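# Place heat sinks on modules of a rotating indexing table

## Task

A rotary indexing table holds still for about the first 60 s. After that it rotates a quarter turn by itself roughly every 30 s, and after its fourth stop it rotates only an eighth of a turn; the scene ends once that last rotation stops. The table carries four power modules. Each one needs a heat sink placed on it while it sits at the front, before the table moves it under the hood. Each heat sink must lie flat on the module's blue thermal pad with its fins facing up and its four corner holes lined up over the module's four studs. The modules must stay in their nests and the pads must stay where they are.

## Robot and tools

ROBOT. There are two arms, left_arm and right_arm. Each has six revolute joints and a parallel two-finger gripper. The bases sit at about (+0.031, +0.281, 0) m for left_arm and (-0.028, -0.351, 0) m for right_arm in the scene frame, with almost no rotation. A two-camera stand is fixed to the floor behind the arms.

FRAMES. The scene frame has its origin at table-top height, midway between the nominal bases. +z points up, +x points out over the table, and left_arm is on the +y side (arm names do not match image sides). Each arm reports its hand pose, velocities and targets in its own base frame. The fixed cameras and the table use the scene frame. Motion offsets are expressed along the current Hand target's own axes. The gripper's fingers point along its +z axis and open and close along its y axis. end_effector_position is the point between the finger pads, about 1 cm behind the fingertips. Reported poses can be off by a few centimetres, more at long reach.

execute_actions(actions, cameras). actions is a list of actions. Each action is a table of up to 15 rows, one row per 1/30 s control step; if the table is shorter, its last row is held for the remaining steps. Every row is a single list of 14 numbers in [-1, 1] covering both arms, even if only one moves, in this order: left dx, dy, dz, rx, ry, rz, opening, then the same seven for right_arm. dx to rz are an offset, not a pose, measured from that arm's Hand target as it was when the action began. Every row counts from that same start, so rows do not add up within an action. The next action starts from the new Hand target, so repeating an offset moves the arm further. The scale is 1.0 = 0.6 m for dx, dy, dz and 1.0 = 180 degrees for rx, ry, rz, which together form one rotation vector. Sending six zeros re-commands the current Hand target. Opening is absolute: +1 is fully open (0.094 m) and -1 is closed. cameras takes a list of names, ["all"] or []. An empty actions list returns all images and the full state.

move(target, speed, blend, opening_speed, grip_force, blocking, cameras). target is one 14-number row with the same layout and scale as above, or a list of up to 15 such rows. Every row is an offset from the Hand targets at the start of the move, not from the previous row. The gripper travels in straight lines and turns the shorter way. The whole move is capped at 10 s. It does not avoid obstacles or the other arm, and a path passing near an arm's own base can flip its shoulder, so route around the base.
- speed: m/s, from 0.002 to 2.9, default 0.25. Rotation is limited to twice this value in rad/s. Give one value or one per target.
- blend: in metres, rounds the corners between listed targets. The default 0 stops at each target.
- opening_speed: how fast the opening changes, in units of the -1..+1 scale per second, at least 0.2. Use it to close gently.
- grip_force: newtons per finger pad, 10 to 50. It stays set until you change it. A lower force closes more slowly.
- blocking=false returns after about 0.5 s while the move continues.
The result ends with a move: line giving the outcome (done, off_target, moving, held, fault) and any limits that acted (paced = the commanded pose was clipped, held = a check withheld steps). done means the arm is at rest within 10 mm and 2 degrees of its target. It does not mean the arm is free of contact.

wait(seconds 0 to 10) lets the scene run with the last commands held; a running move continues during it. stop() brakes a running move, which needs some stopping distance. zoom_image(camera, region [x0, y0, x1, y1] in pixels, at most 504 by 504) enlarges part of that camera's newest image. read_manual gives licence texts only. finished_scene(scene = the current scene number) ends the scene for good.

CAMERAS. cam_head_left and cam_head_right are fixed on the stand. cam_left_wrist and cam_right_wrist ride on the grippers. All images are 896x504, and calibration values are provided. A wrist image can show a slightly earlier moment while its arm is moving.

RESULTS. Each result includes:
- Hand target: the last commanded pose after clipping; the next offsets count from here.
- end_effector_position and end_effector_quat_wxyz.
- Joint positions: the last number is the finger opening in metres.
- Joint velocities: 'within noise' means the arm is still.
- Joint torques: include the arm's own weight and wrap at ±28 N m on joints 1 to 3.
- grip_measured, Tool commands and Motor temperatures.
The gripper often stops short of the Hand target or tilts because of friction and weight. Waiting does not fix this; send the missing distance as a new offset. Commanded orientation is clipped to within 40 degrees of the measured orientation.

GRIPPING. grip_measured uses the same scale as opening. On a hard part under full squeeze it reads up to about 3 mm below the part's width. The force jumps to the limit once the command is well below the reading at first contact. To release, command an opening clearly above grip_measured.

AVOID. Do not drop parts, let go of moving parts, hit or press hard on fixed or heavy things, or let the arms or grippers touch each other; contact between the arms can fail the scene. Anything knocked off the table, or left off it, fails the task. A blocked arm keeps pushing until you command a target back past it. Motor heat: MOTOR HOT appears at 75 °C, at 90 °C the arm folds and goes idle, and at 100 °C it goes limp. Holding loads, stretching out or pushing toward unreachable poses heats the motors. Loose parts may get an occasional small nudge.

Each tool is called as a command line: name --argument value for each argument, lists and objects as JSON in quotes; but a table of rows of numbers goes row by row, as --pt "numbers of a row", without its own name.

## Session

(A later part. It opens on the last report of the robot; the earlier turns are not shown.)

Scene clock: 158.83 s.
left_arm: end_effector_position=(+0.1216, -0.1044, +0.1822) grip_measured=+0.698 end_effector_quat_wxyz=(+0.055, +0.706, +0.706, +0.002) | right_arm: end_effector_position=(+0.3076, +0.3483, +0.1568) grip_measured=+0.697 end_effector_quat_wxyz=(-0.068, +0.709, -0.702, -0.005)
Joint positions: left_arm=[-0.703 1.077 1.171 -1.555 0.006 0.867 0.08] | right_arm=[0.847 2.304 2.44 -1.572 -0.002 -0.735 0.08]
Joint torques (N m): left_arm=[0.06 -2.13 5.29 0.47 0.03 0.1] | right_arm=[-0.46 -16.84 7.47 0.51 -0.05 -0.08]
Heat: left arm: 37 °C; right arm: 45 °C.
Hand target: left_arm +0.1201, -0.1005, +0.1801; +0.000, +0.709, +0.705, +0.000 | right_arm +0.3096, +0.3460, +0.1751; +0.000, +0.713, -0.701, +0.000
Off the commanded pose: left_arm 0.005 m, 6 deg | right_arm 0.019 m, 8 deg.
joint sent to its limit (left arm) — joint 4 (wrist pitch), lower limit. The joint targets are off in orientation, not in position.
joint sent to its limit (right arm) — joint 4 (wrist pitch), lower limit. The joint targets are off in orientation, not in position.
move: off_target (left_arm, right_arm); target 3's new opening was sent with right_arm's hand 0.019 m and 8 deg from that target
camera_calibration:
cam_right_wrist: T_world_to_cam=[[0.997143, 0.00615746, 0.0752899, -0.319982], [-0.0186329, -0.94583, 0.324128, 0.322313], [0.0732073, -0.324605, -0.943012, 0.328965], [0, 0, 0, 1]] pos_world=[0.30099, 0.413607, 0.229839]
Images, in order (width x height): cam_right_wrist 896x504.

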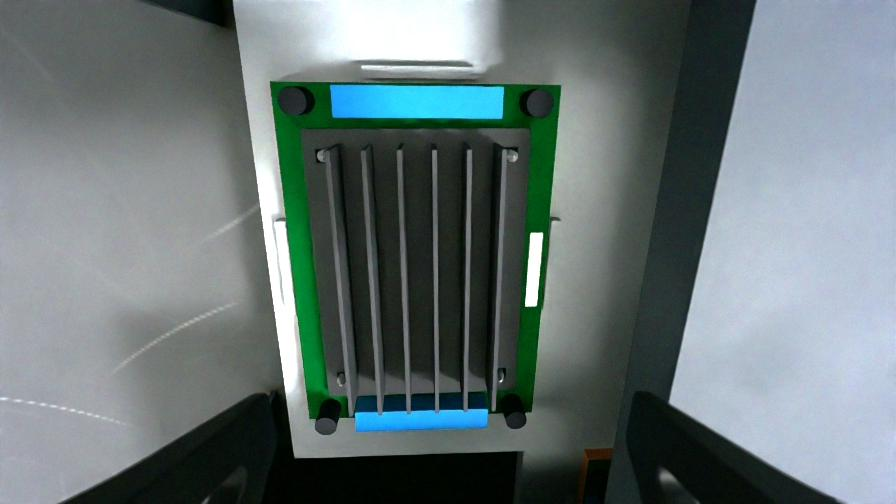

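move --target '[0,0,0,0,0,0,0.7,0.532,0.059,-0.05,0,0,0,0.7]' --speed 0.3 --cameras '["cam_head_left"]'

wait --seconds 10 --cameras '[]'

wait --seconds 10 --cameras '["cam_head_left"]'

wait --seconds 10 --cameras '[]'

wait --seconds 10 --cameras '[]'

Scene clock: 161.50 s.
left_arm: end_effector_position=(+0.1216, -0.1044, +0.1822) grip_measured=+0.698 end_effector_quat_wxyz=(+0.055, +0.706, +0.706, +0.002) | right_arm: end_effector_position=(+0.2860, +0.0276, +0.2026) grip_measured=+0.697 end_effector_quat_wxyz=(-0.020, +0.709, -0.705, +0.015)
Joint positions: left_arm=[-0.703 1.077 1.171 -1.555 0.006 0.867 0.08] | right_arm=[0.095 1.622 1.676 -1.574 -0.002 -1.482 0.08]
Joint torques (N m): left_arm=[0.12 -2.15 5.26 0.47 0.02 0.11] | right_arm=[-0.14 -9.61 4.6 0.31 -0.07 -0.09]
Heat: left arm: 37 °C; right arm: 45 °C.
Hand target: left_arm +0.1201, -0.1005, +0.1801; +0.000, +0.709, +0.705, +0.000 | right_arm +0.2797, +0.0264, +0.2051; +0.000, +0.713, -0.701, +0.000
Off the commanded pose: left_arm 0.005 m, 6 deg | right_arm 0.007 m, 3 deg.
joint sent to its limit (left arm) — joint 4 (wrist pitch), lower limit. The joint targets are off in orientation, not in position.
joint sent to its limit (right arm) — joint 4 (wrist pitch), lower limit. The joint targets are off in orientation, not in position.
move: off_target (left_arm, right_arm)
Images, in order (width x height): cam_head_left 896x504.

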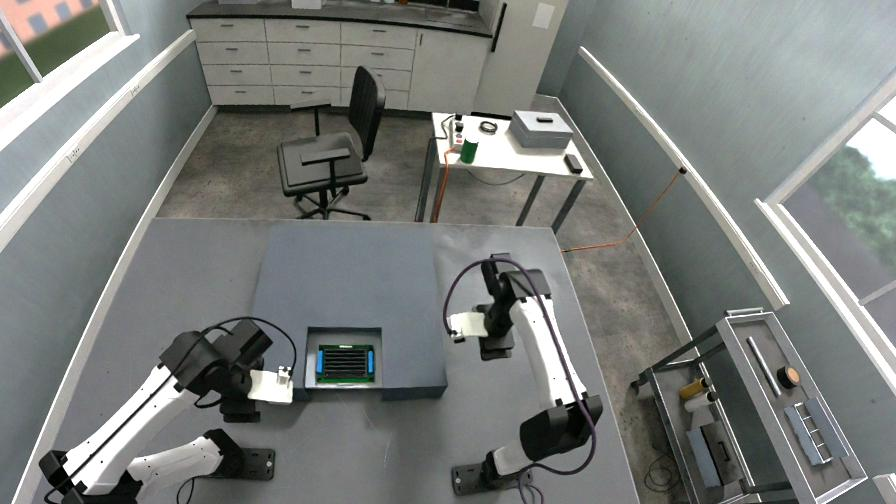

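Scene clock: 171.50 s.
left_arm: end_effector_position=(+0.1216, -0.1044, +0.1822) grip_measured=+0.698 end_effector_quat_wxyz=(+0.055, +0.706, +0.706, +0.002) | right_arm: end_effector_position=(+0.2860, +0.0276, +0.2026) grip_measured=+0.697 end_effector_quat_wxyz=(-0.020, +0.709, -0.705, +0.015)
Joint positions: left_arm=[-0.703 1.077 1.171 -1.555 0.006 0.867 0.08] | right_arm=[0.095 1.622 1.676 -1.574 -0.002 -1.482 0.08]
Joint torques (N m): left_arm=[0.1 -2.17 5.27 0.48 0.04 0.11] | right_arm=[-0.13 -9.69 4.56 0.3 -0.05 -0.11]
Heat: left arm: 37 °C; right arm: 42 °C.
Hand target: left_arm +0.1201, -0.1005, +0.1801; +0.000, +0.709, +0.705, +0.000 | right_arm +0.2797, +0.0264, +0.2051; +0.000, +0.713, -0.701, +0.000
Tool commands: left_gripper/opening=+0.7 right_gripper/opening=+0.7
Off the commanded pose: left_arm 0.005 m, 6 deg | right_arm 0.007 m, 3 deg.
wait: 10.00 s; at rest by 0.17 s
No camera images: "cameras" was empty.

Scene clock: 176.70 s.
left_arm: end_effector_position=(+0.1216, -0.1044, +0.1822) grip_measured=+0.698 end_effector_quat_wxyz=(+0.055, +0.706, +0.706, +0.002) | right_arm: end_effector_position=(+0.2860, +0.0276, +0.2026) grip_measured=+0.697 end_effector_quat_wxyz=(-0.020, +0.709, -0.705, +0.015)
Joint positions: left_arm=[-0.703 1.077 1.171 -1.555 0.006 0.867 0.08] | right_arm=[0.095 1.622 1.676 -1.574 -0.002 -1.482 0.08]
Joint torques (N m): no reading
wait: 5.20 of 10 s (the scene ended); at rest by 0.17 s
Images, in order (width x height): cam_head_left 896x504.
The task's run has ended: the event that ends the task has happened. This ends this scene only. If you have not yet called finished_scene for this scene, call it to go on to the next scene.

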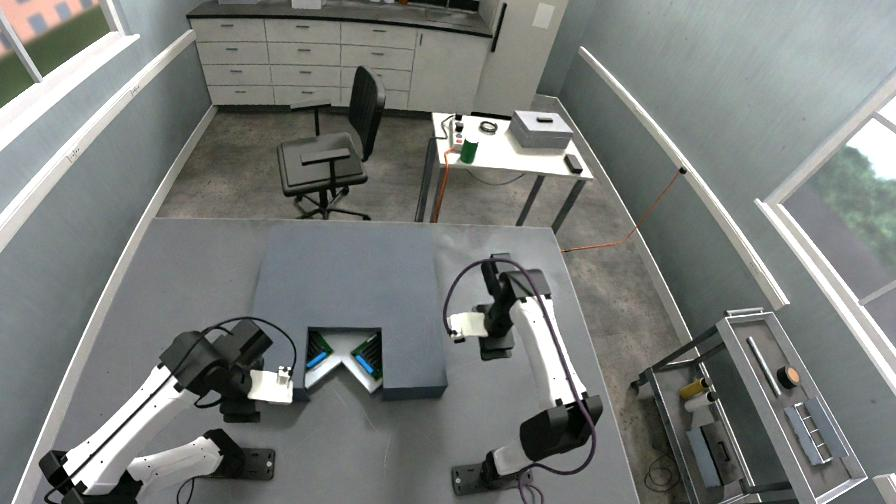

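The task's run has ended: the event that ends the task has happened. This scene is finished. If you have not yet called finished_scene for this scene, call it to go on to the next scene.

The task's run has ended: the event that ends the task has happened. This scene is finished. If you have not yet called finished_scene for this scene, call it to go on to the next scene.

finished_scene --scene 1

The scene is finished: the task was done.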